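# Raise the folded ironing board to full height, legs locked

## Task

The ironing board is lying folded flat on the floor. Stand it up at its maximum height with the legs latched so it is ready to iron on. The latch opens only while a lever beneath one of the board's long edges is held pushed toward the board.

## Robot and tools

Robots: four arms, arm1 to arm4. Each is an i2rt Big YAM carrying a five-fingered right hand, with a wrist camera armN_cam_wrist. Two fixed cameras are also available: cam_high and cam_low. All positions are in the scene frame, in metres, with the origin on the floor and +z up. Foot (base_link) positions: arm1 (-0.382, +0.779, 0.387); arm2 (-0.763, -0.776, 0.322); arm3 (+0.578, +0.743, 0.335); arm4 (+0.396, -0.776, 0.311). Each foot faces along its own +x, and the arms are yawed so they face inward toward the middle. A hand reaches about 1.07 m from its joint1 axis.

Joints, in radians, absolute: joint1_rad -2.879..2.879 (turns about the foot, positive counter-clockwise seen from above, 0 = along the foot's +x); joint2_rad 0..3.141 (shoulder, 0 = upper arm pointing back, larger values raise it and then bring it forward); joint3_rad 0..3.019 (elbow, 0 = folded); joint4_rad -1.692..1.57 (hand pitch, positive tips the fingers up); joint5_rad -1.57..1.57 (sideways swing, positive toward the arm's right); joint6_rad -2.094..2.094 (roll, positive clockwise seen from behind the hand). With joints 1, 5 and 6 at 0 and the hand level, the palm faces down and the thumb is on the left. With joint6 near -1.3 the wrist image is upright and the palm faces right.

Hand point: 0.045 m in front of the palm. Its +z runs along straight fingers, +y points out of the palm, and +x runs across the palm away from the thumb. Straight fingers extend 0.06 to 0.07 m past the point. A bracket on the little-finger side of the wrist sticks out and can strike things.

Tool move: every field is optional. arm1..arm4 each take their own object, which can hold the following.
- joints: a dict of absolute targets by name. Arm joints are in rad. Hand keys go from -1 to 1: hand_little, hand_ring, hand_middle, hand_index and hand_thumb_bend are +1 straight and -1 curled. hand_thumb_turn is +1 beside the palm and -1 facing the fingers. hand_force_limit is a setting from -1 to 1 that maps linearly to about 0..10 N at the fingertip (0..15 N for the thumb motors); a closing motor stops when it reaches it. hand_speed runs -0.96..1 and reaches full speed at +0.48. Each scene starts at force 0 and speed -0.8. For a soft grip use -0.94 or slower.
- target: one list of 7 numbers, [x, y, z, qw, qx, qy, qz]. It is an absolute hand-point pose in the scene frame, in the same form as the printed hand line. The hand follows a straight line there, starting from its hand_target. When target is given, joints may contain only hand keys; otherwise the call is refused.
- speed: the top speed for target in m/s, 0.002..4.3, default 0.25. Rotation is capped at twice that number in rad/s.
- min_time_s: 0.1..8, the shortest duration in seconds for that arm's joint motions.
- cameras: a list of names, or ["all"], or []. If left out, a move with no action returns every camera and any other move returns none.
A move with no action returns the full state of every arm. All parts of one move start together, and target paths finish together. Paths stop after 10 s and an action lasts at most 15 s. At each step the commanded pose is clipped to within 100 mm and 20 degrees of the measured hand pose. Hands lag, can stray and can overshoot, especially when the arm is stretched out. Joint-only moves can swing wide; a fast, extended arm can overshoot by about 30 degrees.

wait: seconds 0..10, plus optional cameras. It sends no new commands.
zoom_image: camera, plus region [x0, y0, x1, y1] in pixels from the top-left of that camera's most recent image, at most 504 by 504.
show_instructions: takes no arguments and shows the reference pages.
finished_scene: optional scene=1. It is final, and the board must stay up without the robots.

Result lines: "move" lists the arms that were commanded. "as last shown" marks arms that were not commanded; their status reads not commanded. "pictures" gives the image order. "hand" is the measured hand pose and "hand_target" is the pose at the joint targets now held. Motion status words:
- done: within 1 cm and 2 degrees.
- off_target: resting elsewhere, possibly still pushing.
- time_out: a stop; "on_its_own" shows the target the arm still pushes toward.
- not_followed, "joint command not followed" or "pose unreachable": a safety check held the arm back.
If a move or wait is refused or stopped, the remaining moves in that reply are skipped. hand_stopped_by gives one word each for little, ring, middle, index, thumb_bend and thumb_turn: moving, target, force, stalled or fault. The *_load_n values are fingertip force in N, positive when pushed open; a grip that has been lost reads near 0. "Joint velocities" are in rad/s, and "within noise" means the arm is still. Joint torques are in N m and are offset and noisy; numbers 3 and 4 wrap at ±28. A MOTOR HOT line warns of heat. An OVER-TEMPERATURE FAULT drops the arm for 30 to 60 s; afterwards, resend any key marked limit_stop_at_motor_heat.

Finger notes: a motor runs only when its target changes by 0.002 or more. It locks when it arrives or when it hits the force limit. To squeeze harder, raise the force limit and send a more closed target. To release, send a more open target.

Avoid: any hard contact between two robots, which ends the scene; this includes closing a hand on another arm's fingers. Arms do not stop when they touch something and keep pushing. Also avoid hard hits, dropping or slamming the board, releasing it while it is moving, overloading fingers, and holding stretched poses or pushing against things for long, which heats the motors. The robot keeps holding its last command while you think.

Each tool is called after "Call:" in YAML: its name, and indented under it one key for each argument.

Reference images:

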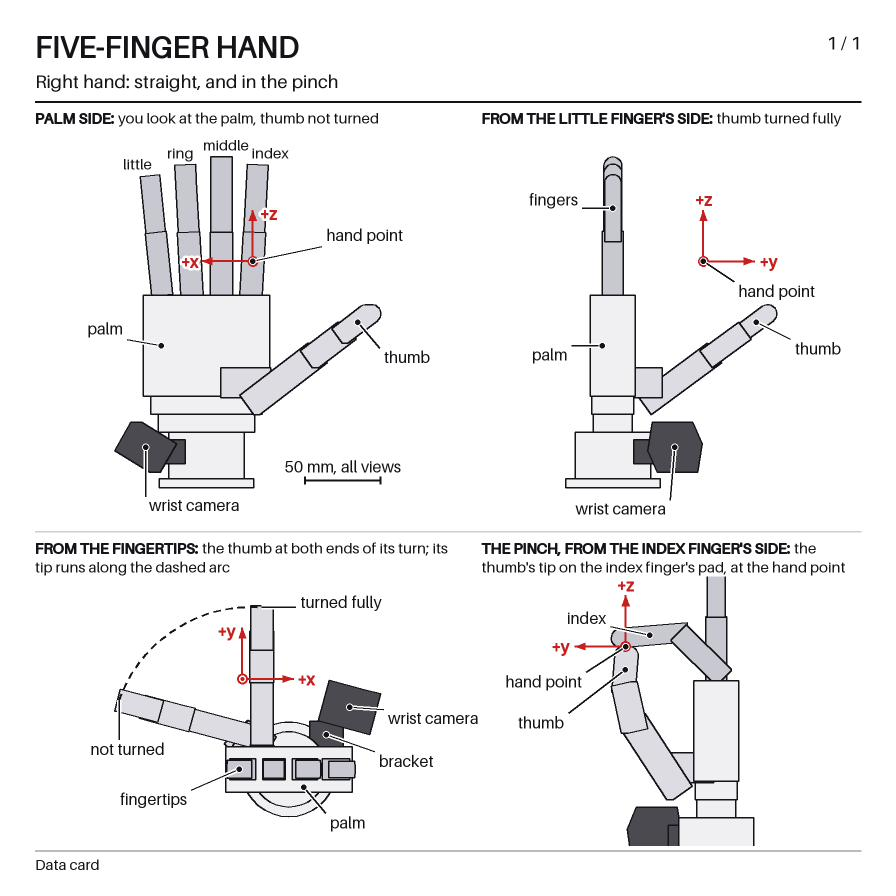

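## Session

Call:
move:

Scene clock: 0.00 s.
Joint torques (N m): no reading
Heat: arm1: hottest joint6_rad 29 °C; arm2: hottest joint5_rad 29 °C; arm3: hottest joint1_rad 30 °C; arm4: hottest joint5_rad 31 °C.
Joint velocities: within noise
arm1.joint_positions: joint1_rad=-0.412 joint2_rad=+0.599 joint3_rad=+1.441 joint4_rad=-1.413 joint5_rad=-0.297 joint6_rad=-1.312 hand_little=+1.000 hand_ring=+1.000 hand_middle=+1.000 hand_index=+1.000 hand_thumb_turn=+1.000 hand_thumb_bend=+1.000 hand_force_limit=+0.000 hand_speed=-0.800
arm1.joint_status: not commanded
arm1.hand_stopped_by: target,target,target,target,target,target
arm1.little_load_n: 0.0
arm1.ring_load_n: 0.0
arm1.middle_load_n: 0.0
arm1.index_load_n: 0.0
arm1.thumb_bend_load_n: 0.0
arm1.thumb_turn_load_n: 0.0
arm1.hand: x=-0.3724 y=+0.5707 z=+0.8853 quat_wxyz=(+0.176, +0.593, -0.636, +0.460) (m; scene frame)
arm1.hand_target: x=-0.3725 y=+0.5713 z=+0.8961 quat_wxyz=(+0.184, +0.591, -0.631, +0.469) (m; scene frame)
arm1.hand_status: not commanded
arm2.joint_positions: joint1_rad=-0.239 joint2_rad=+0.640 joint3_rad=+1.383 joint4_rad=-1.586 joint5_rad=+0.269 joint6_rad=-0.914 hand_little=+1.000 hand_ring=+1.000 hand_middle=+1.000 hand_index=+1.000 hand_thumb_turn=+1.000 hand_thumb_bend=+1.000 hand_force_limit=+0.000 hand_speed=-0.800
arm2.joint_status: not commanded
arm2.hand_stopped_by: target,target,target,target,target,target
arm2.little_load_n: 0.0
arm2.ring_load_n: 0.0
arm2.middle_load_n: 0.0
arm2.index_load_n: 0.0
arm2.thumb_bend_load_n: 0.0
arm2.thumb_turn_load_n: 0.0
arm2.hand: x=-0.5901 y=-0.7116 z=+0.7605 quat_wxyz=(-0.148, +0.928, +0.029, +0.341) (m; scene frame)
arm2.hand_target: x=-0.5899 y=-0.7115 z=+0.7686 quat_wxyz=(-0.155, +0.924, +0.028, +0.348) (m; scene frame)
arm2.hand_status: not commanded
arm3.joint_positions: joint1_rad=-0.082 joint2_rad=+0.635 joint3_rad=+1.362 joint4_rad=-1.447 joint5_rad=-0.050 joint6_rad=-1.502 hand_little=+1.000 hand_ring=+1.000 hand_middle=+1.000 hand_index=+1.000 hand_thumb_turn=+1.000 hand_thumb_bend=+1.000 hand_force_limit=+0.000 hand_speed=-0.800
arm3.joint_status: not commanded
arm3.hand_stopped_by: target,target,target,target,target,target
arm3.little_load_n: 0.0
arm3.ring_load_n: 0.0
arm3.middle_load_n: 0.0
arm3.index_load_n: 0.0
arm3.thumb_bend_load_n: 0.0
arm3.thumb_turn_load_n: 0.0
arm3.hand: x=+0.4218 y=+0.5704 z=+0.7920 quat_wxyz=(+0.336, +0.435, -0.803, +0.232) (m; scene frame)
arm3.hand_target: x=+0.4217 y=+0.5701 z=+0.8037 quat_wxyz=(+0.347, +0.432, -0.797, +0.238) (m; scene frame)
arm3.hand_status: not commanded
arm4.joint_positions: joint1_rad=-0.741 joint2_rad=+0.617 joint3_rad=+1.352 joint4_rad=-1.284 joint5_rad=+0.045 joint6_rad=-1.594 hand_little=+1.000 hand_ring=+1.000 hand_middle=+1.000 hand_index=+1.000 hand_thumb_turn=+1.000 hand_thumb_bend=+1.000 hand_force_limit=+0.000 hand_speed=-0.800
arm4.joint_status: not commanded
arm4.hand_stopped_by: target,target,target,target,target,target
arm4.little_load_n: 0.0
arm4.ring_load_n: 0.0
arm4.middle_load_n: 0.0
arm4.index_load_n: 0.0
arm4.thumb_bend_load_n: 0.0
arm4.thumb_turn_load_n: 0.0
arm4.hand: x=+0.5183 y=-0.5494 z=+0.8085 quat_wxyz=(-0.279, +0.685, +0.541, +0.400) (m; scene frame)
arm4.hand_target: x=+0.5181 y=-0.5500 z=+0.8212 quat_wxyz=(-0.287, +0.680, +0.536, +0.410) (m; scene frame)
arm4.hand_status: not commanded
pictures: arm1_cam_wrist, arm2_cam_wrist, arm3_cam_wrist, arm4_cam_wrist, cam_high, cam_low

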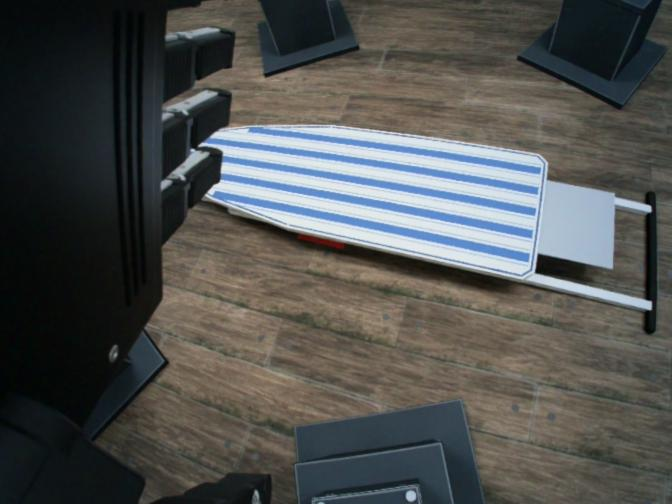

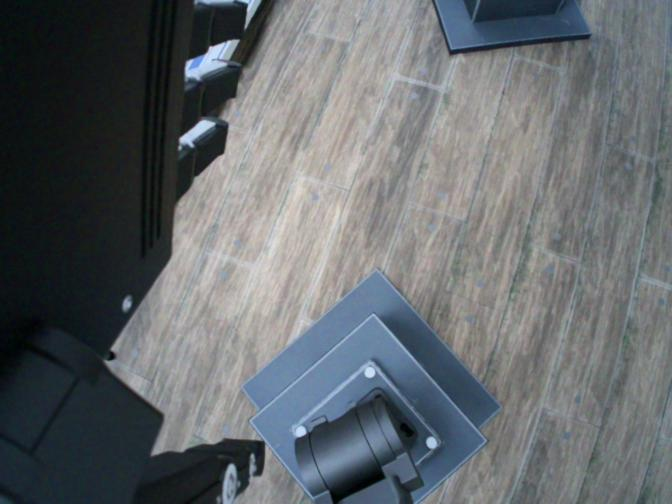

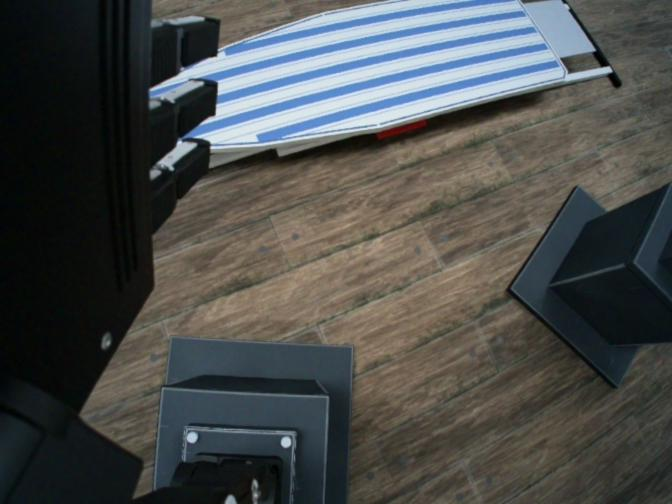

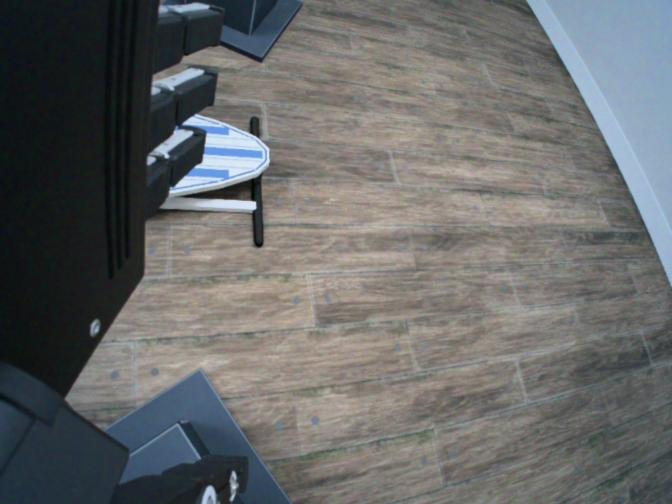

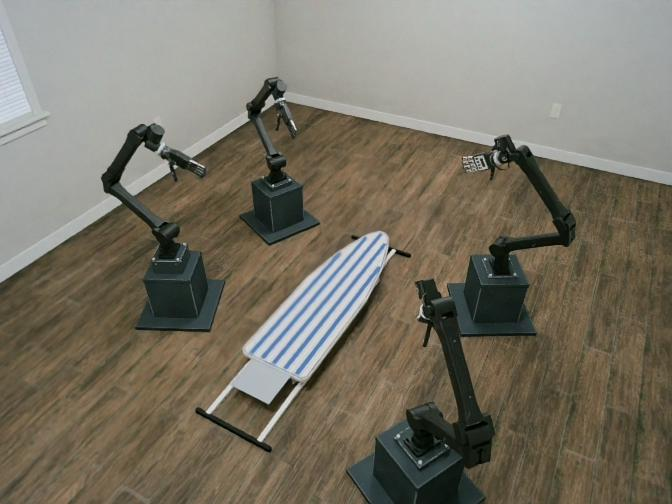

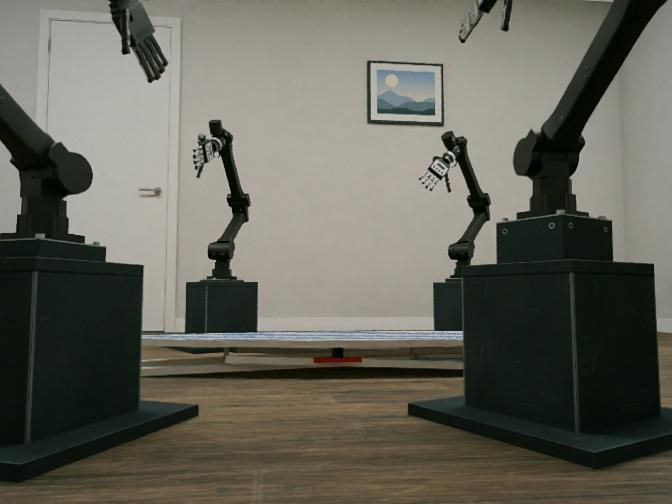

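Call:
zoom_image:
  camera: "cam_low"
  region: [140, 310, 480, 400]

Call:
zoom_image:
  camera: "cam_high"
  region: [180, 210, 430, 460]

Call:
zoom_image:
  camera: "arm1_cam_wrist"
  region: [180, 100, 672, 350]

Call:
zoom_image:
  camera: "arm3_cam_wrist"
  region: [140, 0, 640, 200]

Scaled by 1.482.

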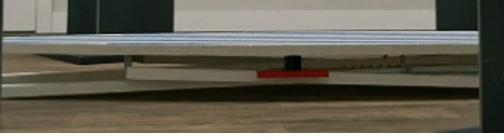

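Scaled by 2.016.

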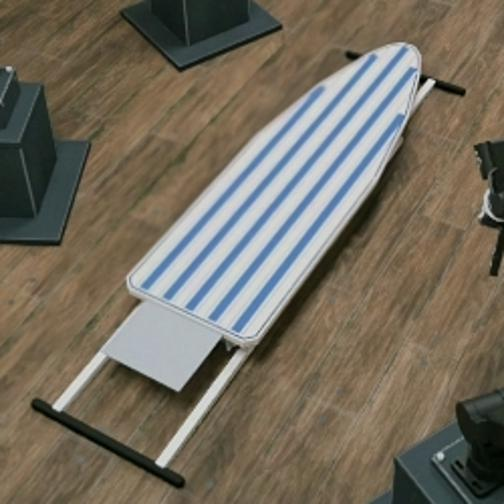

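Scaled by 1.024 from the camera's image (finer frame: 960x720).

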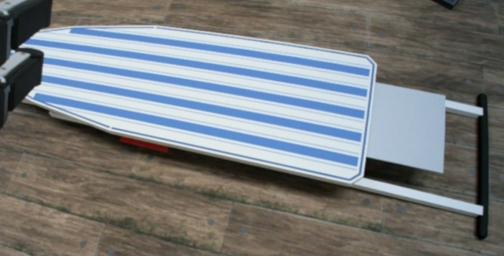

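Scaled by 1.008 from the camera's image (finer frame: 960x720).

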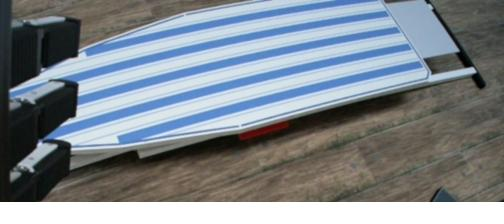

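Call:
move:
  arm1: {"target": [-0.05, 0.50, 0.24, 0.5, 0.5, -0.5, 0.5], "speed": 0.25}
  arm3: {"target": [0.35, 0.50, 0.24, 0.5, 0.5, -0.5, 0.5], "speed": 0.25}
  arm2: {"target": [-0.40, -0.45, 0.24, -0.5, 0.5, 0.5, 0.5], "speed": 0.25}
  arm4: {"target": [0.15, -0.45, 0.24, -0.5, 0.5, 0.5, 0.5], "speed": 0.25}
  cameras: ["all"]

Scene clock: 154.87 s.
Joint torques (N m): arm1=[1.67 -12.28 0.31 2.02 0.11 -0.11] | arm2=[0.85 -13.57 0.01 2.51 -0.28 -0.19] | arm3=[-0.56 1.73 11.47 1.65 -0.49 0] | arm4=[0.73 -10.52 0.31 2.13 0.2 -0.22]
Heat: arm1: hottest joint2_rad 28 °C; arm2: hottest joint3_rad 36 °C; arm3: hottest joint3_rad 35 °C; arm4: hottest joint3_rad 35 °C.
move: arm1 off_target; arm2 off_target; arm3 not_followed; arm4 off_target
Joint velocities: within noise
arm1.joint_positions: joint1_rad=+0.904 joint2_rad=+2.586 joint3_rad=+0.875 joint4_rad=+1.564 joint5_rad=+1.362 joint6_rad=-1.448 hand_little=+1.000 hand_ring=+1.000 hand_middle=+1.000 hand_index=+1.000 hand_thumb_turn=+1.000 hand_thumb_bend=+1.000 hand_force_limit=+0.000 hand_speed=-0.800
arm1.joint_status: not commanded
arm1.hand_stopped_by: target,target,target,target,target,target
arm1.little_load_n: 0.0
arm1.ring_load_n: 0.0
arm1.middle_load_n: 0.0
arm1.index_load_n: 0.0
arm1.thumb_bend_load_n: 0.0
arm1.thumb_turn_load_n: 0.0
arm1.hand: x=-0.0565 y=+0.4972 z=+0.2373 quat_wxyz=(+0.500, +0.506, -0.509, +0.485)
arm1.hand_target: x=-0.0500 y=+0.5001 z=+0.2400 quat_wxyz=(+0.495, +0.505, -0.508, +0.492)
arm1.hand_status: off_target (0.008 m and 2.2 deg from the pose sent, 0.725 m and 42.1 deg at the start; a joint's target at an end of its range on 25 of 122 steps)
arm2.joint_positions: joint1_rad=-0.640 joint2_rad=+2.345 joint3_rad=+0.585 joint4_rad=+1.555 joint5_rad=-1.178 joint6_rad=-1.735 hand_little=+1.000 hand_ring=+1.000 hand_middle=+1.000 hand_index=+1.000 hand_thumb_turn=+1.000 hand_thumb_bend=+1.000 hand_force_limit=+0.000 hand_speed=-0.800
arm2.joint_status: not commanded
arm2.hand_stopped_by: target,target,target,target,target,target
arm2.little_load_n: 0.0
arm2.ring_load_n: 0.0
arm2.middle_load_n: 0.0
arm2.index_load_n: 0.0
arm2.thumb_bend_load_n: 0.0
arm2.thumb_turn_load_n: 0.0
arm2.hand: x=-0.4061 y=-0.4440 z=+0.2364 quat_wxyz=(-0.499, +0.516, +0.520, +0.463)
arm2.hand_target: x=-0.3999 y=-0.4500 z=+0.2401 quat_wxyz=(-0.490, +0.512, +0.521, +0.476)
arm2.hand_status: off_target (0.009 m and 5.2 deg from the pose sent, 0.613 m and 87.4 deg at the start; a joint's target at an end of its range on 39 of 122 steps)
arm3.joint_positions: joint1_rad=-0.731 joint2_rad=+0.295 joint3_rad=+0.031 joint4_rad=-0.208 joint5_rad=-0.985 joint6_rad=-1.853 hand_little=+1.000 hand_ring=+1.000 hand_middle=+1.000 hand_index=+1.000 hand_thumb_turn=+1.000 hand_thumb_bend=+1.000 hand_force_limit=+0.000 hand_speed=-0.800
arm3.joint_status: not commanded
arm3.hand_stopped_by: target,target,target,target,target,target
arm3.little_load_n: 0.0
arm3.ring_load_n: 0.0
arm3.middle_load_n: 0.0
arm3.index_load_n: 0.0
arm3.thumb_bend_load_n: 0.0
arm3.thumb_turn_load_n: 0.0
arm3.on_its_own: joint1_rad is held at -0.728, not at its first target -0.082; joint2_rad is held at +0.288, not at its first target +0.635; joint3_rad is held at +0.048, not at its first target +1.385; joint4_rad is held at -0.212, not at its first target -1.441; joint5_rad is held at -0.987, not at its first target -0.050; joint6_rad is held at -1.853, not at its first target -1.502
arm3.hand: x=+0.3909 y=+0.5309 z=+0.4195 quat_wxyz=(+0.435, +0.482, -0.631, +0.424)
arm3.hand_target: x=+0.3886 y=+0.5287 z=+0.4301 quat_wxyz=(+0.442, +0.486, -0.625, +0.423)
arm3.hand_status: not_followed (0.187 m and 19.1 deg from the pose sent, 0.561 m and 51.0 deg at the start; pose on its path clipped on 16 of 94 steps; a joint's target at an end of its range on 31 of 94 steps)
arm4.joint_positions: joint1_rad=+0.646 joint2_rad=+2.320 joint3_rad=+0.577 joint4_rad=+1.568 joint5_rad=+1.175 joint6_rad=-1.409 hand_little=+1.000 hand_ring=+1.000 hand_middle=+1.000 hand_index=+1.000 hand_thumb_turn=+1.000 hand_thumb_bend=+1.000 hand_force_limit=+0.000 hand_speed=-0.800
arm4.joint_status: not commanded
arm4.hand_stopped_by: target,target,target,target,target,target
arm4.little_load_n: 0.0
arm4.ring_load_n: 0.0
arm4.middle_load_n: 0.0
arm4.index_load_n: 0.0
arm4.thumb_bend_load_n: 0.0
arm4.thumb_turn_load_n: 0.0
arm4.hand: x=+0.1547 y=-0.4484 z=+0.2363 quat_wxyz=(-0.472, +0.524, +0.512, +0.490)
arm4.hand_target: x=+0.1498 y=-0.4500 z=+0.2401 quat_wxyz=(-0.479, +0.521, +0.510, +0.489)
arm4.hand_status: off_target (0.006 m and 4.6 deg from the pose sent, 0.685 m and 35.4 deg at the start; a joint's target at an end of its range on 35 of 122 steps)
pictures: arm1_cam_wrist, arm2_cam_wrist, arm3_cam_wrist, arm4_cam_wrist, cam_high, cam_low
pose unreachable (arm3 arm): on one or more control steps of this call this arm could not follow its commanded pose, so it was not sent that pose on those steps. On the call's last step it was still not sent that pose. It may still have moved: this result reports where it is.
cause: moving toward the commanded pose would bring two parts of the arm too close to each other.
arm1_cam_wrist: T_world_to_cam=[[-0.97156, -0.00297, 0.23676, -0.10837], [-0.20077, 0.5404, -0.8171, -0.0817], [-0.12552, -0.8414, -0.52563, 0.65191]] pos_world=[-0.03987, 0.59235, 0.30156]
arm2_cam_wrist: T_world_to_cam=[[0.96239, 0.07321, 0.26161, 0.36246], [0.25264, -0.59522, -0.76281, 0.01057], [0.09987, 0.80022, -0.59133, 0.65475]] pos_world=[-0.41689, -0.54418, 0.30041]
arm3_cam_wrist: T_world_to_cam=[[-0.98479, 0.1426, 0.0993, 0.26634], [0.03644, 0.7282, -0.68439, -0.11308], [-0.1699, -0.67036, -0.72232, 0.8437]] pos_world=[0.40975, 0.60995, 0.50558]
arm4_cam_wrist: T_world_to_cam=[[0.95464, -0.01592, 0.29733, -0.22803], [0.23048, -0.59272, -0.77172, -0.12029], [0.18852, 0.80525, -0.56217, 0.57687]] pos_world=[0.13666, -0.53945, 0.29926]

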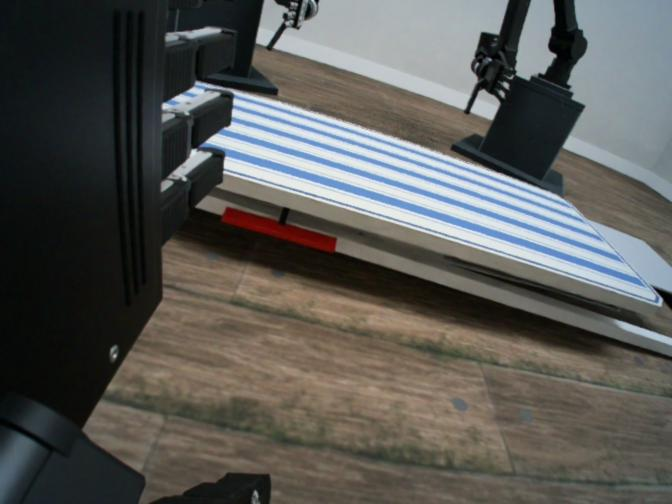

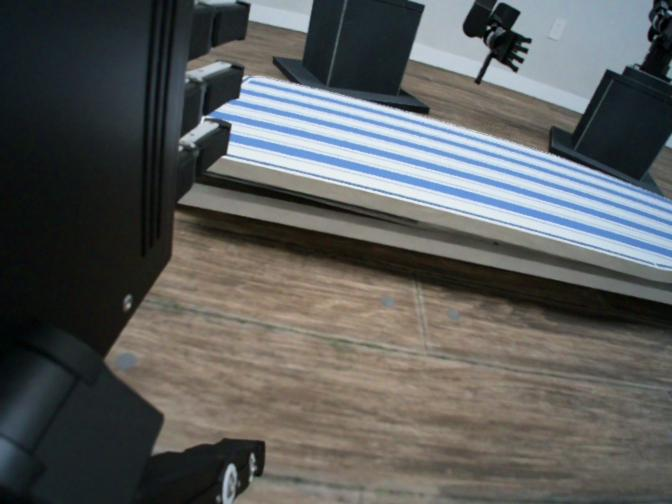

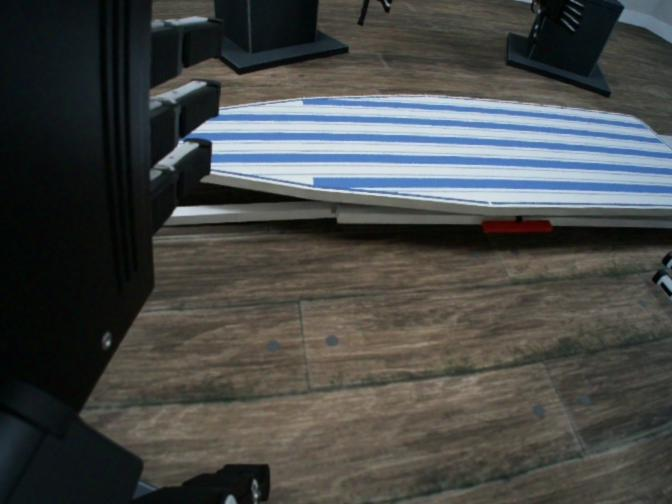

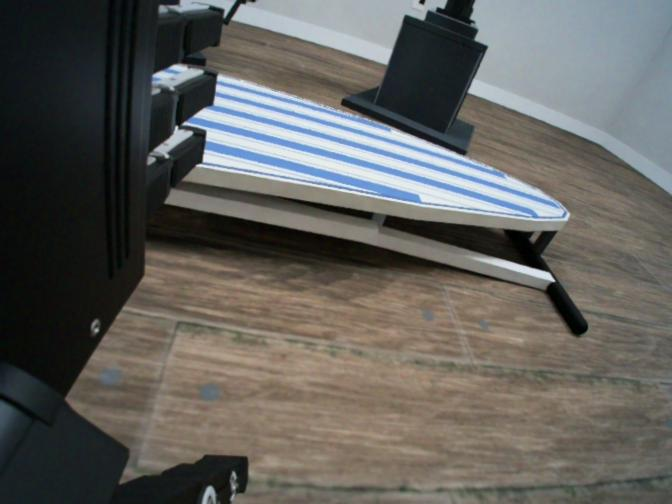

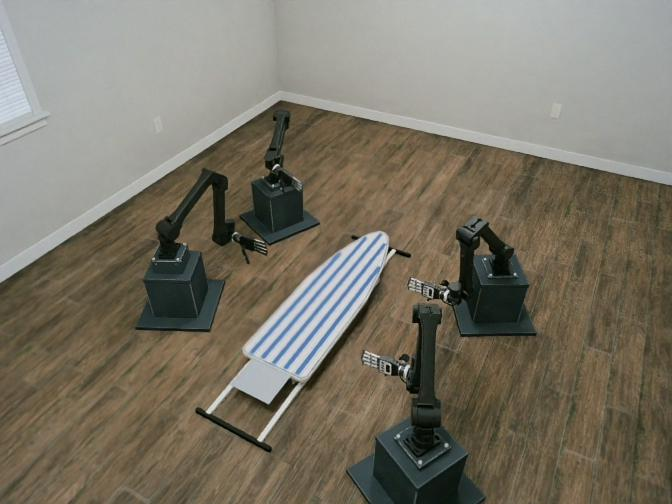

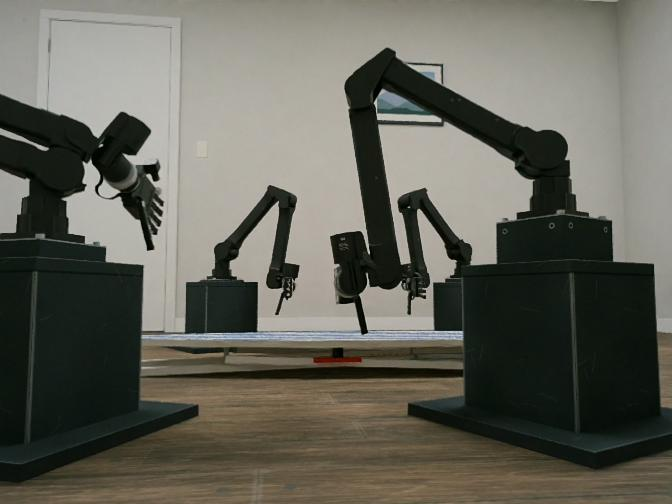

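Call:
zoom_image:
  camera: "arm1_cam_wrist"
  region: [160, 80, 672, 380]

Call:
zoom_image:
  camera: "arm2_cam_wrist"
  region: [170, 60, 672, 360]

Call:
zoom_image:
  camera: "arm4_cam_wrist"
  region: [150, 60, 620, 360]

Call:
zoom_image:
  camera: "arm3_cam_wrist"
  region: [150, 80, 672, 300]

Region (160, 80, 672, 380) is 512x300 pixels. A region can be at most 504 by 504 pixels.

Scaled by 1.004 from the camera's image (finer frame: 960x720).

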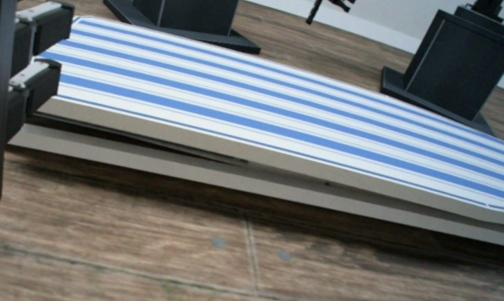

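Scaled by 1.072 from the camera's image (finer frame: 960x720).

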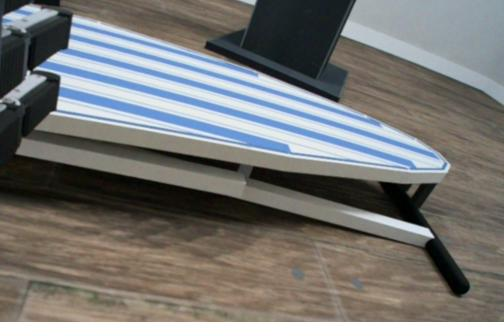

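Region (150, 80, 672, 300) is 522x220 pixels. A region can be at most 504 by 504 pixels.

Call:
zoom_image:
  camera: "arm1_cam_wrist"
  region: [180, 140, 380, 290]

Call:
zoom_image:
  camera: "arm1_cam_wrist"
  region: [370, 190, 672, 400]

Call:
zoom_image:
  camera: "arm4_cam_wrist"
  region: [150, 150, 400, 300]

Call:
zoom_image:
  camera: "arm4_cam_wrist"
  region: [360, 150, 620, 350]

Call:
zoom_image:
  camera: "arm3_cam_wrist"
  region: [150, 150, 400, 300]

Call:
zoom_image:
  camera: "arm3_cam_wrist"
  region: [400, 150, 672, 300]

Call:
zoom_image:
  camera: "arm2_cam_wrist"
  region: [170, 140, 420, 300]

Call:
zoom_image:
  camera: "arm2_cam_wrist"
  region: [400, 140, 672, 340]

Scaled by 2.520 from the camera's image (finer frame: 960x720).

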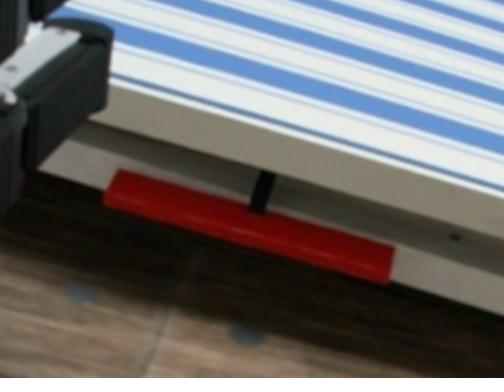

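Scaled by 1.669 from the camera's image (finer frame: 960x720).

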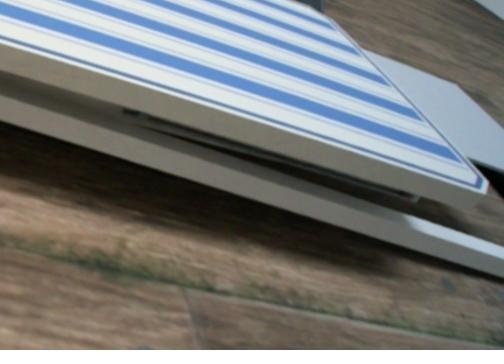

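Scaled by 2.016 from the camera's image (finer frame: 960x720).

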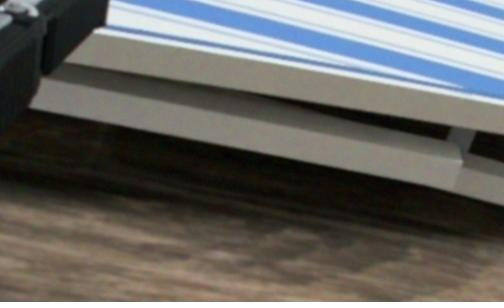

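Scaled by 1.938 from the camera's image (finer frame: 960x720).

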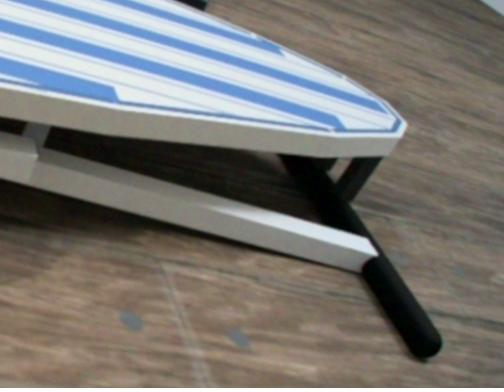

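Scaled by 2.016 from the camera's image (finer frame: 960x720).

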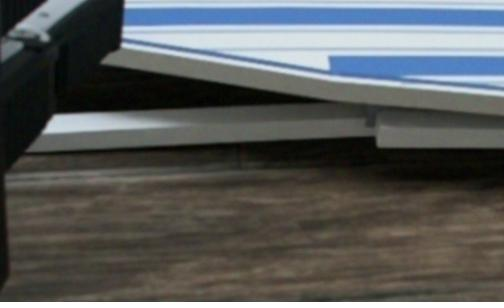

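Scaled by 1.853 from the camera's image (finer frame: 960x720).

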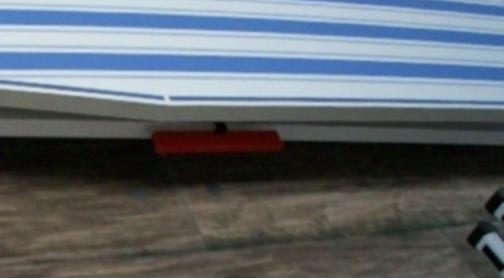

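Scaled by 2.016 from the camera's image (finer frame: 960x720).

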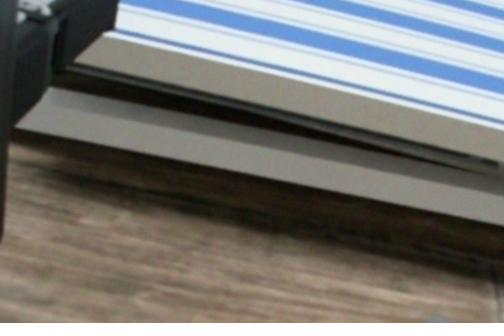

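Scaled by 1.853 from the camera's image (finer frame: 960x720).

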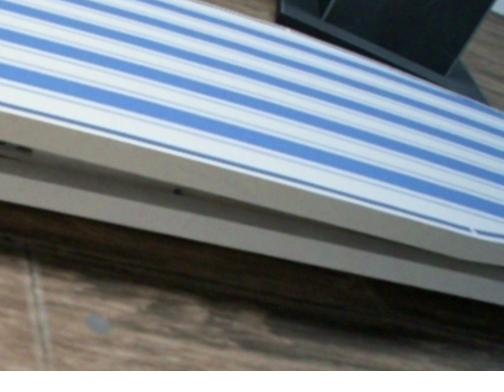

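Call:
move:
  arm1: {"target": [-0.05, 0.37, 0.19, 0.5, 0.5, -0.5, 0.5], "speed": 0.15}
  arm3: {"joints": {"joint1_rad": 0.2, "joint2_rad": 1.2, "joint3_rad": 1.4, "joint4_rad": -0.5, "joint5_rad": 0.0, "joint6_rad": -1.5}, "min_time_s": 3}
  cameras: ["arm1_cam_wrist", "arm3_cam_wrist", "cam_high"]

Call:
zoom_image:
  camera: "arm1_cam_wrist"
  region: [150, 120, 550, 380]

Scene clock: 300.80 s.
Joint torques (N m): arm1=[0.79 -12.81 1.32 2.19 -0.05 -0.11] | arm2=[0.32 -14.15 0.1 2.61 -0.33 -0.18] | arm3=[-0.21 -8.47 15.34 1.8 0.14 0.11] | arm4=[0.85 -10.52 0.32 2.11 0.2 -0.21]
Heat: arm1: hottest joint2_rad 29 °C; arm2: hottest joint2_rad 30 °C; arm3: hottest joint3_rad 38 °C; arm4: hottest joint2_rad 29 °C.
move: arm1 done; arm3 done
Joint velocities: within noise
arm1.joint_positions: joint1_rad=+0.628 joint2_rad=+2.719 joint3_rad=+1.093 joint4_rad=+1.564 joint5_rad=+1.078 joint6_rad=-1.527 hand_little=+1.000 hand_ring=+1.000 hand_middle=+1.000 hand_index=+1.000 hand_thumb_turn=+1.000 hand_thumb_bend=+1.000 hand_force_limit=+0.000 hand_speed=-0.800
arm1.joint_status: not commanded
arm1.hand_stopped_by: target,target,target,target,target,target
arm1.little_load_n: 0.0
arm1.ring_load_n: 0.0
arm1.middle_load_n: 0.0
arm1.index_load_n: 0.0
arm1.thumb_bend_load_n: 0.0
arm1.thumb_turn_load_n: 0.0
arm1.hand: x=-0.0500 y=+0.3708 z=+0.1912 quat_wxyz=(+0.495, +0.506, -0.509, +0.490)
arm1.hand_target: x=-0.0499 y=+0.3699 z=+0.1900 quat_wxyz=(+0.496, +0.504, -0.507, +0.493)
arm1.hand_status: done (0.001 m and 1.8 deg from the pose sent, 0.136 m and 2.1 deg at the start; a joint's target at an end of its range on 93 of 93 steps)
arm2, arm4: as last shown
arm3.joint_positions: joint1_rad=+0.193 joint2_rad=+1.195 joint3_rad=+1.346 joint4_rad=-0.491 joint5_rad=-0.004 joint6_rad=-1.511 hand_little=+1.000 hand_ring=+1.000 hand_middle=+1.000 hand_index=+1.000 hand_thumb_turn=+1.000 hand_thumb_bend=+1.000 hand_force_limit=+0.000 hand_speed=-0.800
arm3.joint_status: all done
arm3.hand_stopped_by: target,target,target,target,target,target
arm3.little_load_n: 0.0
arm3.ring_load_n: 0.0
arm3.middle_load_n: 0.0
arm3.index_load_n: 0.0
arm3.thumb_bend_load_n: 0.0
arm3.thumb_turn_load_n: 0.0
arm3.hand: x=+0.3762 y=+0.2064 z=+0.7724 quat_wxyz=(+0.443, +0.481, -0.664, +0.364)
arm3.hand_target: x=+0.3790 y=+0.2017 z=+0.7999 quat_wxyz=(+0.453, +0.473, -0.656, +0.377)
arm3.hand_status: not commanded
arm4.middle_load_n: 0.5
arm1_cam_wrist: T_world_to_cam=[[-0.97397, -0.0122, 0.22634, -0.08625], [-0.19726, 0.5375, -0.81987, -0.04793], [-0.11166, -0.84318, -0.52591, 0.52356]] pos_world=[-0.035, 0.46616, 0.25557]
arm3_cam_wrist: T_world_to_cam=[[-0.96317, 0.22002, 0.15457, 0.19634], [0.08044, 0.78432, -0.61512, 0.28369], [-0.25657, -0.58003, -0.77313, 0.93181]] pos_world=[0.40537, 0.27478, 0.86457]

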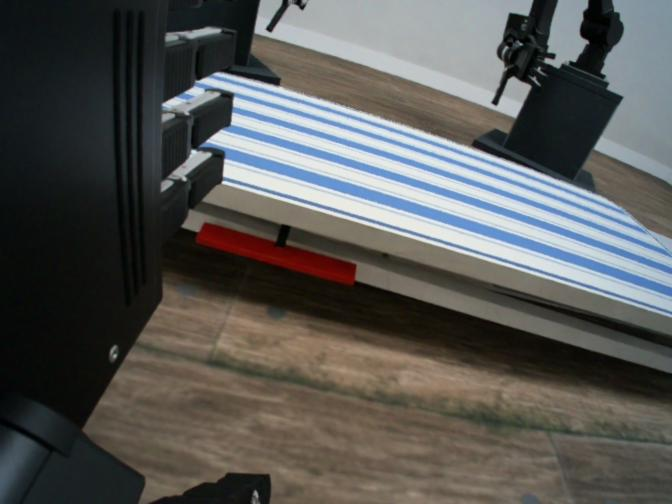

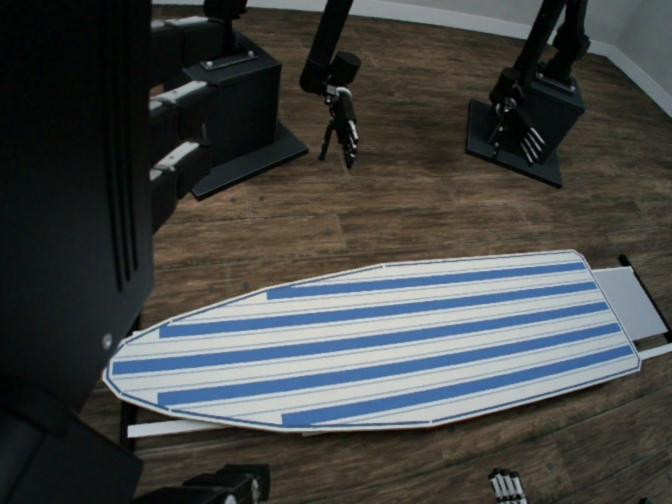

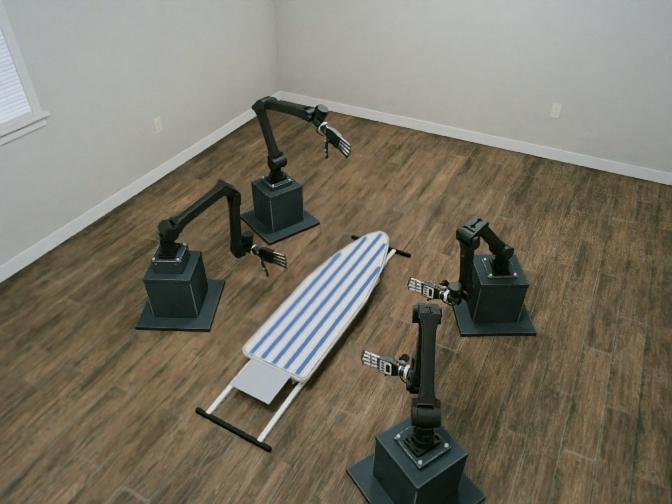

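Scaled by 1.260 from the camera's image (finer frame: 960x720).

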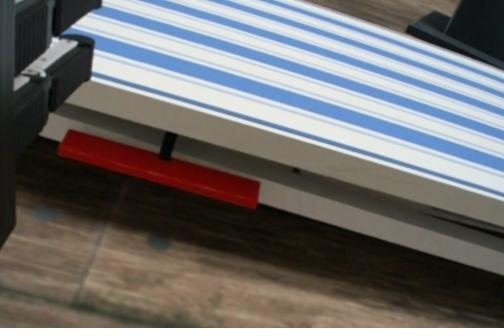

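Call:
zoom_image:
  camera: "arm1_cam_wrist"
  region: [185, 200, 385, 310]

Call:
zoom_image:
  camera: "arm1_cam_wrist"
  region: [420, 250, 672, 400]

Call:
zoom_image:
  camera: "arm3_cam_wrist"
  region: [90, 240, 480, 460]

Scaled by 2.520 from the camera's image (finer frame: 960x720).

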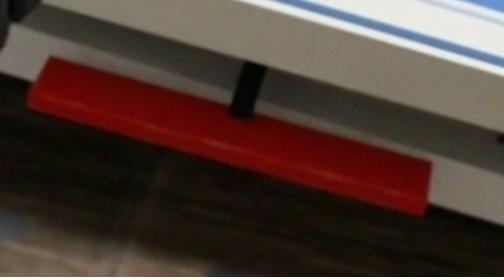

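Scaled by 2.000 from the camera's image (finer frame: 960x720).

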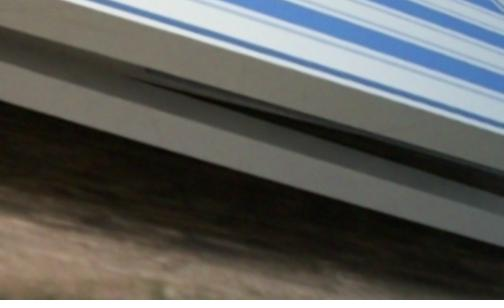

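Scaled by 1.292 from the camera's image (finer frame: 960x720).

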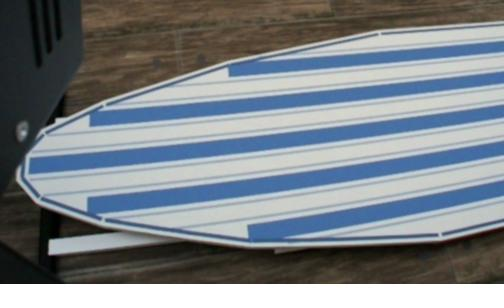

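Call:
move:
  arm1: {"target": [0.01, 0.40, 0.16, 0, 0, -0.829, 0.5592], "speed": 0.2, "joints": {"hand_speed": 0.3, "hand_thumb_bend": -1.0}}
  arm2: {"target": [-0.50, -0.36, 0.16, 0.682, -0.7314, 0, 0], "speed": 0.2, "joints": {"hand_speed": 0.3, "hand_thumb_bend": -1.0}}
  arm3: {"target": [0.485, 0.33, 0.30, 0, 0, -0.7314, 0.682], "speed": 0.2, "joints": {"hand_speed": 0.3, "hand_thumb_bend": -1.0}}
  arm4: {"target": [0.415, -0.30, 0.16, 0.682, -0.7314, 0, 0], "speed": 0.2, "joints": {"hand_speed": 0.3, "hand_thumb_bend": -1.0}}
  cameras: ["all"]

Scene clock: 461.97 s.
Joint torques (N m): arm1=[-0.09 -14.45 0.87 1.25 0.3 0.14] | arm2=[2.84 -14.97 1.13 2.71 -0.04 0.11] | arm3=[-2.02 -9.35 0.68 3.1 -0.24 0.12] | arm4=[-0.32 -9.88 0.27 2.63 -0.01 0.06]
Heat: arm1: hottest joint2_rad 31 °C; arm2: hottest joint2_rad 31 °C; arm3: hottest joint3_rad 47 °C; arm4: hottest joint2_rad 29 °C.
move: arm1 off_target; arm2 done; arm3 off_target; arm4 off_target
Joint velocities: within noise
arm1.joint_positions: joint1_rad=+0.590 joint2_rad=+2.458 joint3_rad=+0.893 joint4_rad=+0.888 joint5_rad=+0.918 joint6_rad=+0.531 hand_little=+1.000 hand_ring=+1.000 hand_middle=+1.000 hand_index=+1.000 hand_thumb_turn=+1.000 hand_thumb_bend=-1.000 hand_force_limit=+0.000 hand_speed=+0.300
arm1.joint_status: all done
arm1.hand_stopped_by: target,target,target,target,target,target
arm1.little_load_n: 0.0
arm1.ring_load_n: -0.5
arm1.middle_load_n: 0.0
arm1.index_load_n: 0.0
arm1.thumb_bend_load_n: 0.5
arm1.thumb_turn_load_n: 0.0
arm1.hand: x=+0.0075 y=+0.4076 z=+0.1482 quat_wxyz=(+0.006, +0.013, -0.831, +0.556)
arm1.hand_target: x=+0.0100 y=+0.4000 z=+0.1599 quat_wxyz=(+0.000, +0.000, -0.829, +0.559)
arm1.hand_status: off_target (0.014 m and 1.7 deg from the pose sent, 0.074 m and 91.8 deg at the start)
arm2.joint_positions: joint1_rad=-0.426 joint2_rad=+2.475 joint3_rad=+0.747 joint4_rad=+1.555 joint5_rad=-0.919 joint6_rad=-0.149 hand_little=+1.000 hand_ring=+1.000 hand_middle=+1.000 hand_index=+1.000 hand_thumb_turn=+1.000 hand_thumb_bend=-1.000 hand_force_limit=+0.000 hand_speed=+0.300
arm2.joint_status: all done
arm2.hand_stopped_by: target,target,target,target,target,target
arm2.little_load_n: 0.0
arm2.ring_load_n: 0.0
arm2.middle_load_n: 0.0
arm2.index_load_n: 0.0
arm2.thumb_bend_load_n: 0.0
arm2.thumb_turn_load_n: 0.0
arm2.hand: x=-0.4933 y=-0.3651 z=+0.1618 quat_wxyz=(-0.670, +0.742, -0.001, +0.002)
arm2.hand_target: x=-0.4999 y=-0.3601 z=+0.1601 quat_wxyz=(-0.673, +0.740, +0.003, -0.004)
arm2.hand_status: done (0.009 m and 1.8 deg from the pose sent, 0.147 m and 88.2 deg at the start; a joint's target at an end of its range on 143 of 145 steps)
arm3.joint_positions: joint1_rad=-0.037 joint2_rad=+2.019 joint3_rad=+0.288 joint4_rad=+1.558 joint5_rad=-0.513 joint6_rad=-0.084 hand_little=+1.000 hand_ring=+1.000 hand_middle=+1.000 hand_index=+1.000 hand_thumb_turn=+1.000 hand_thumb_bend=-1.000 hand_force_limit=+0.000 hand_speed=+0.300
arm3.joint_status: all done
arm3.hand_stopped_by: target,target,target,target,target,target
arm3.little_load_n: 0.0
arm3.ring_load_n: 0.0
arm3.middle_load_n: 0.0
arm3.index_load_n: 0.0
arm3.thumb_bend_load_n: 0.0
arm3.thumb_turn_load_n: 0.0
arm3.hand: x=+0.4923 y=+0.3329 z=+0.2943 quat_wxyz=(-0.011, +0.010, -0.762, +0.647)
arm3.hand_target: x=+0.4848 y=+0.3298 z=+0.3005 quat_wxyz=(-0.005, +0.006, -0.754, +0.657)
arm3.hand_status: off_target (0.010 m and 5.6 deg from the pose sent, 0.500 m and 85.7 deg at the start; a joint's target at an end of its range on 28 of 145 steps)
arm4.joint_positions: joint1_rad=-0.679 joint2_rad=+2.365 joint3_rad=+0.525 joint4_rad=+1.568 joint5_rad=-0.204 joint6_rad=-0.062 hand_little=+1.000 hand_ring=+1.000 hand_middle=+1.000 hand_index=+1.000 hand_thumb_turn=+1.000 hand_thumb_bend=-1.000 hand_force_limit=+0.000 hand_speed=+0.300
arm4.joint_status: all done
arm4.hand_stopped_by: target,target,target,target,target,target
arm4.little_load_n: 0.0
arm4.ring_load_n: 0.0
arm4.middle_load_n: 0.0
arm4.index_load_n: 0.0
arm4.thumb_bend_load_n: 0.0
arm4.thumb_turn_load_n: -0.5
arm4.hand: x=+0.4141 y=-0.3016 z=+0.1586 quat_wxyz=(-0.605, +0.796, +0.018, -0.007)
arm4.hand_target: x=+0.4151 y=-0.2995 z=+0.1604 quat_wxyz=(-0.610, +0.792, +0.012, -0.010)
arm4.hand_status: off_target (0.002 m and 11.8 deg from the pose sent, 0.309 m and 90.3 deg at the start; a joint's target at an end of its range on 145 of 145 steps)
pictures: arm1_cam_wrist, arm2_cam_wrist, arm3_cam_wrist, arm4_cam_wrist, cam_high, cam_low
arm1_cam_wrist: T_world_to_cam=[[-0.25183, 0.35551, -0.90011, -0.00842], [0.82812, 0.56045, -0.01033, -0.2287], [0.5008, -0.748, -0.43554, 0.48163]] pos_world=[-0.05393, 0.49143, 0.19983]
arm2_cam_wrist: T_world_to_cam=[[0.29718, -0.08308, -0.9512, 0.27116], [-0.79883, -0.56733, -0.20003, -0.57682], [-0.52303, 0.81929, -0.23497, 0.19831]] pos_world=[-0.43765, -0.46719, 0.18914]
arm3_cam_wrist: T_world_to_cam=[[-0.21688, 0.17494, -0.96039, 0.32987], [0.82068, 0.56543, -0.08233, -0.5673], [0.52864, -0.80603, -0.2662, 0.20493]] pos_world=[0.42878, 0.42824, 0.32466]
arm4_cam_wrist: T_world_to_cam=[[0.31074, -0.25345, -0.91608, -0.0628], [-0.79081, -0.60362, -0.10124, 0.16026], [-0.52731, 0.75591, -0.388, 0.61993]] pos_world=[0.47314, -0.38779, 0.19923]

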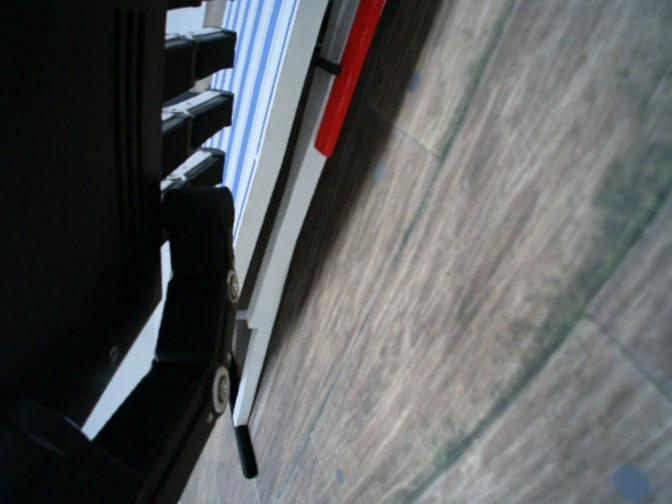

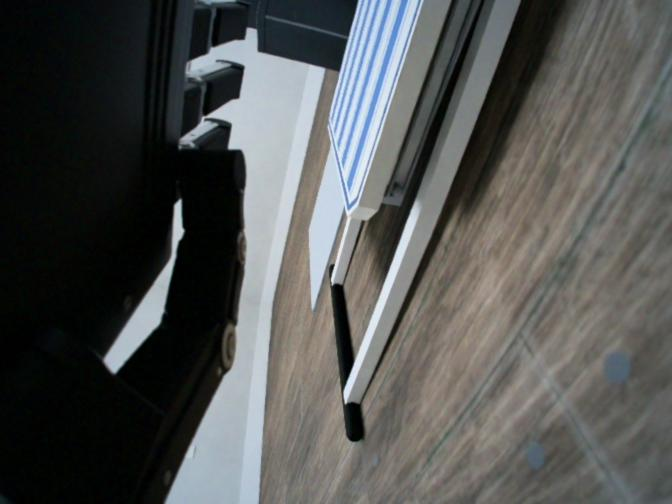

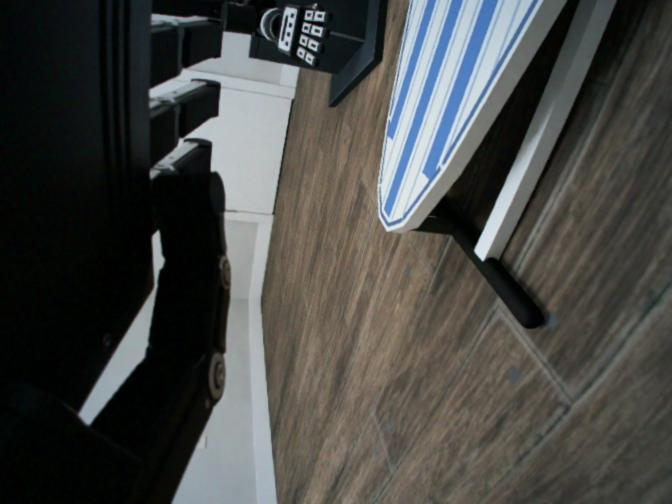

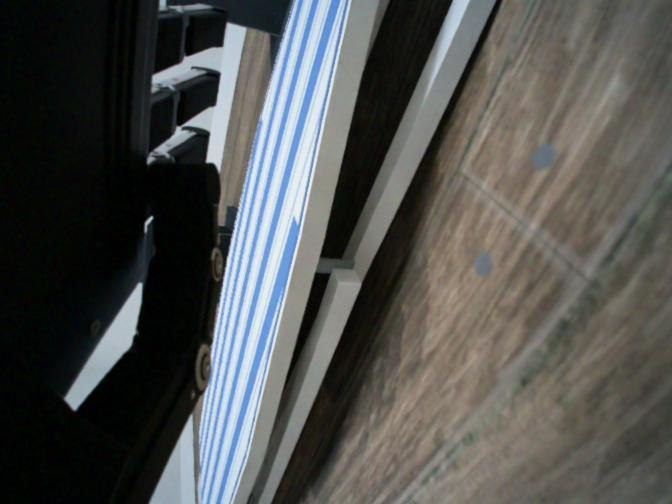

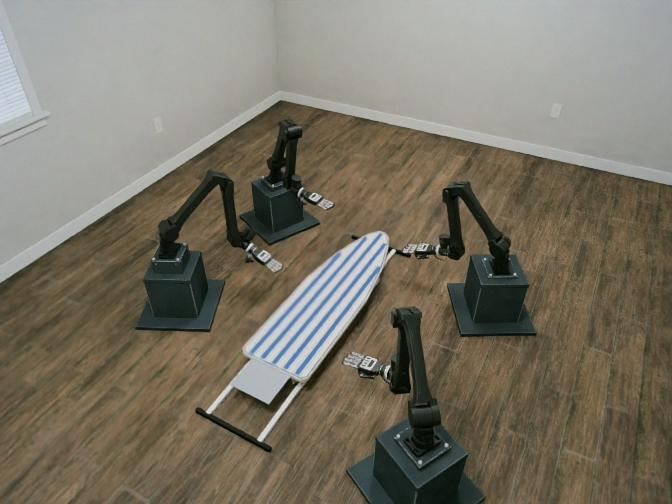

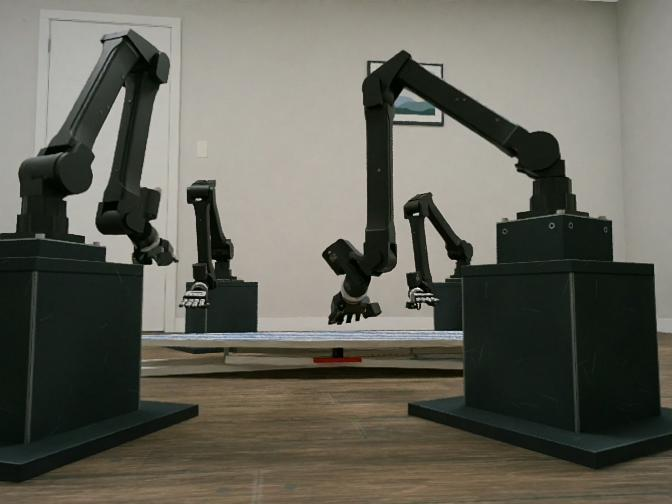

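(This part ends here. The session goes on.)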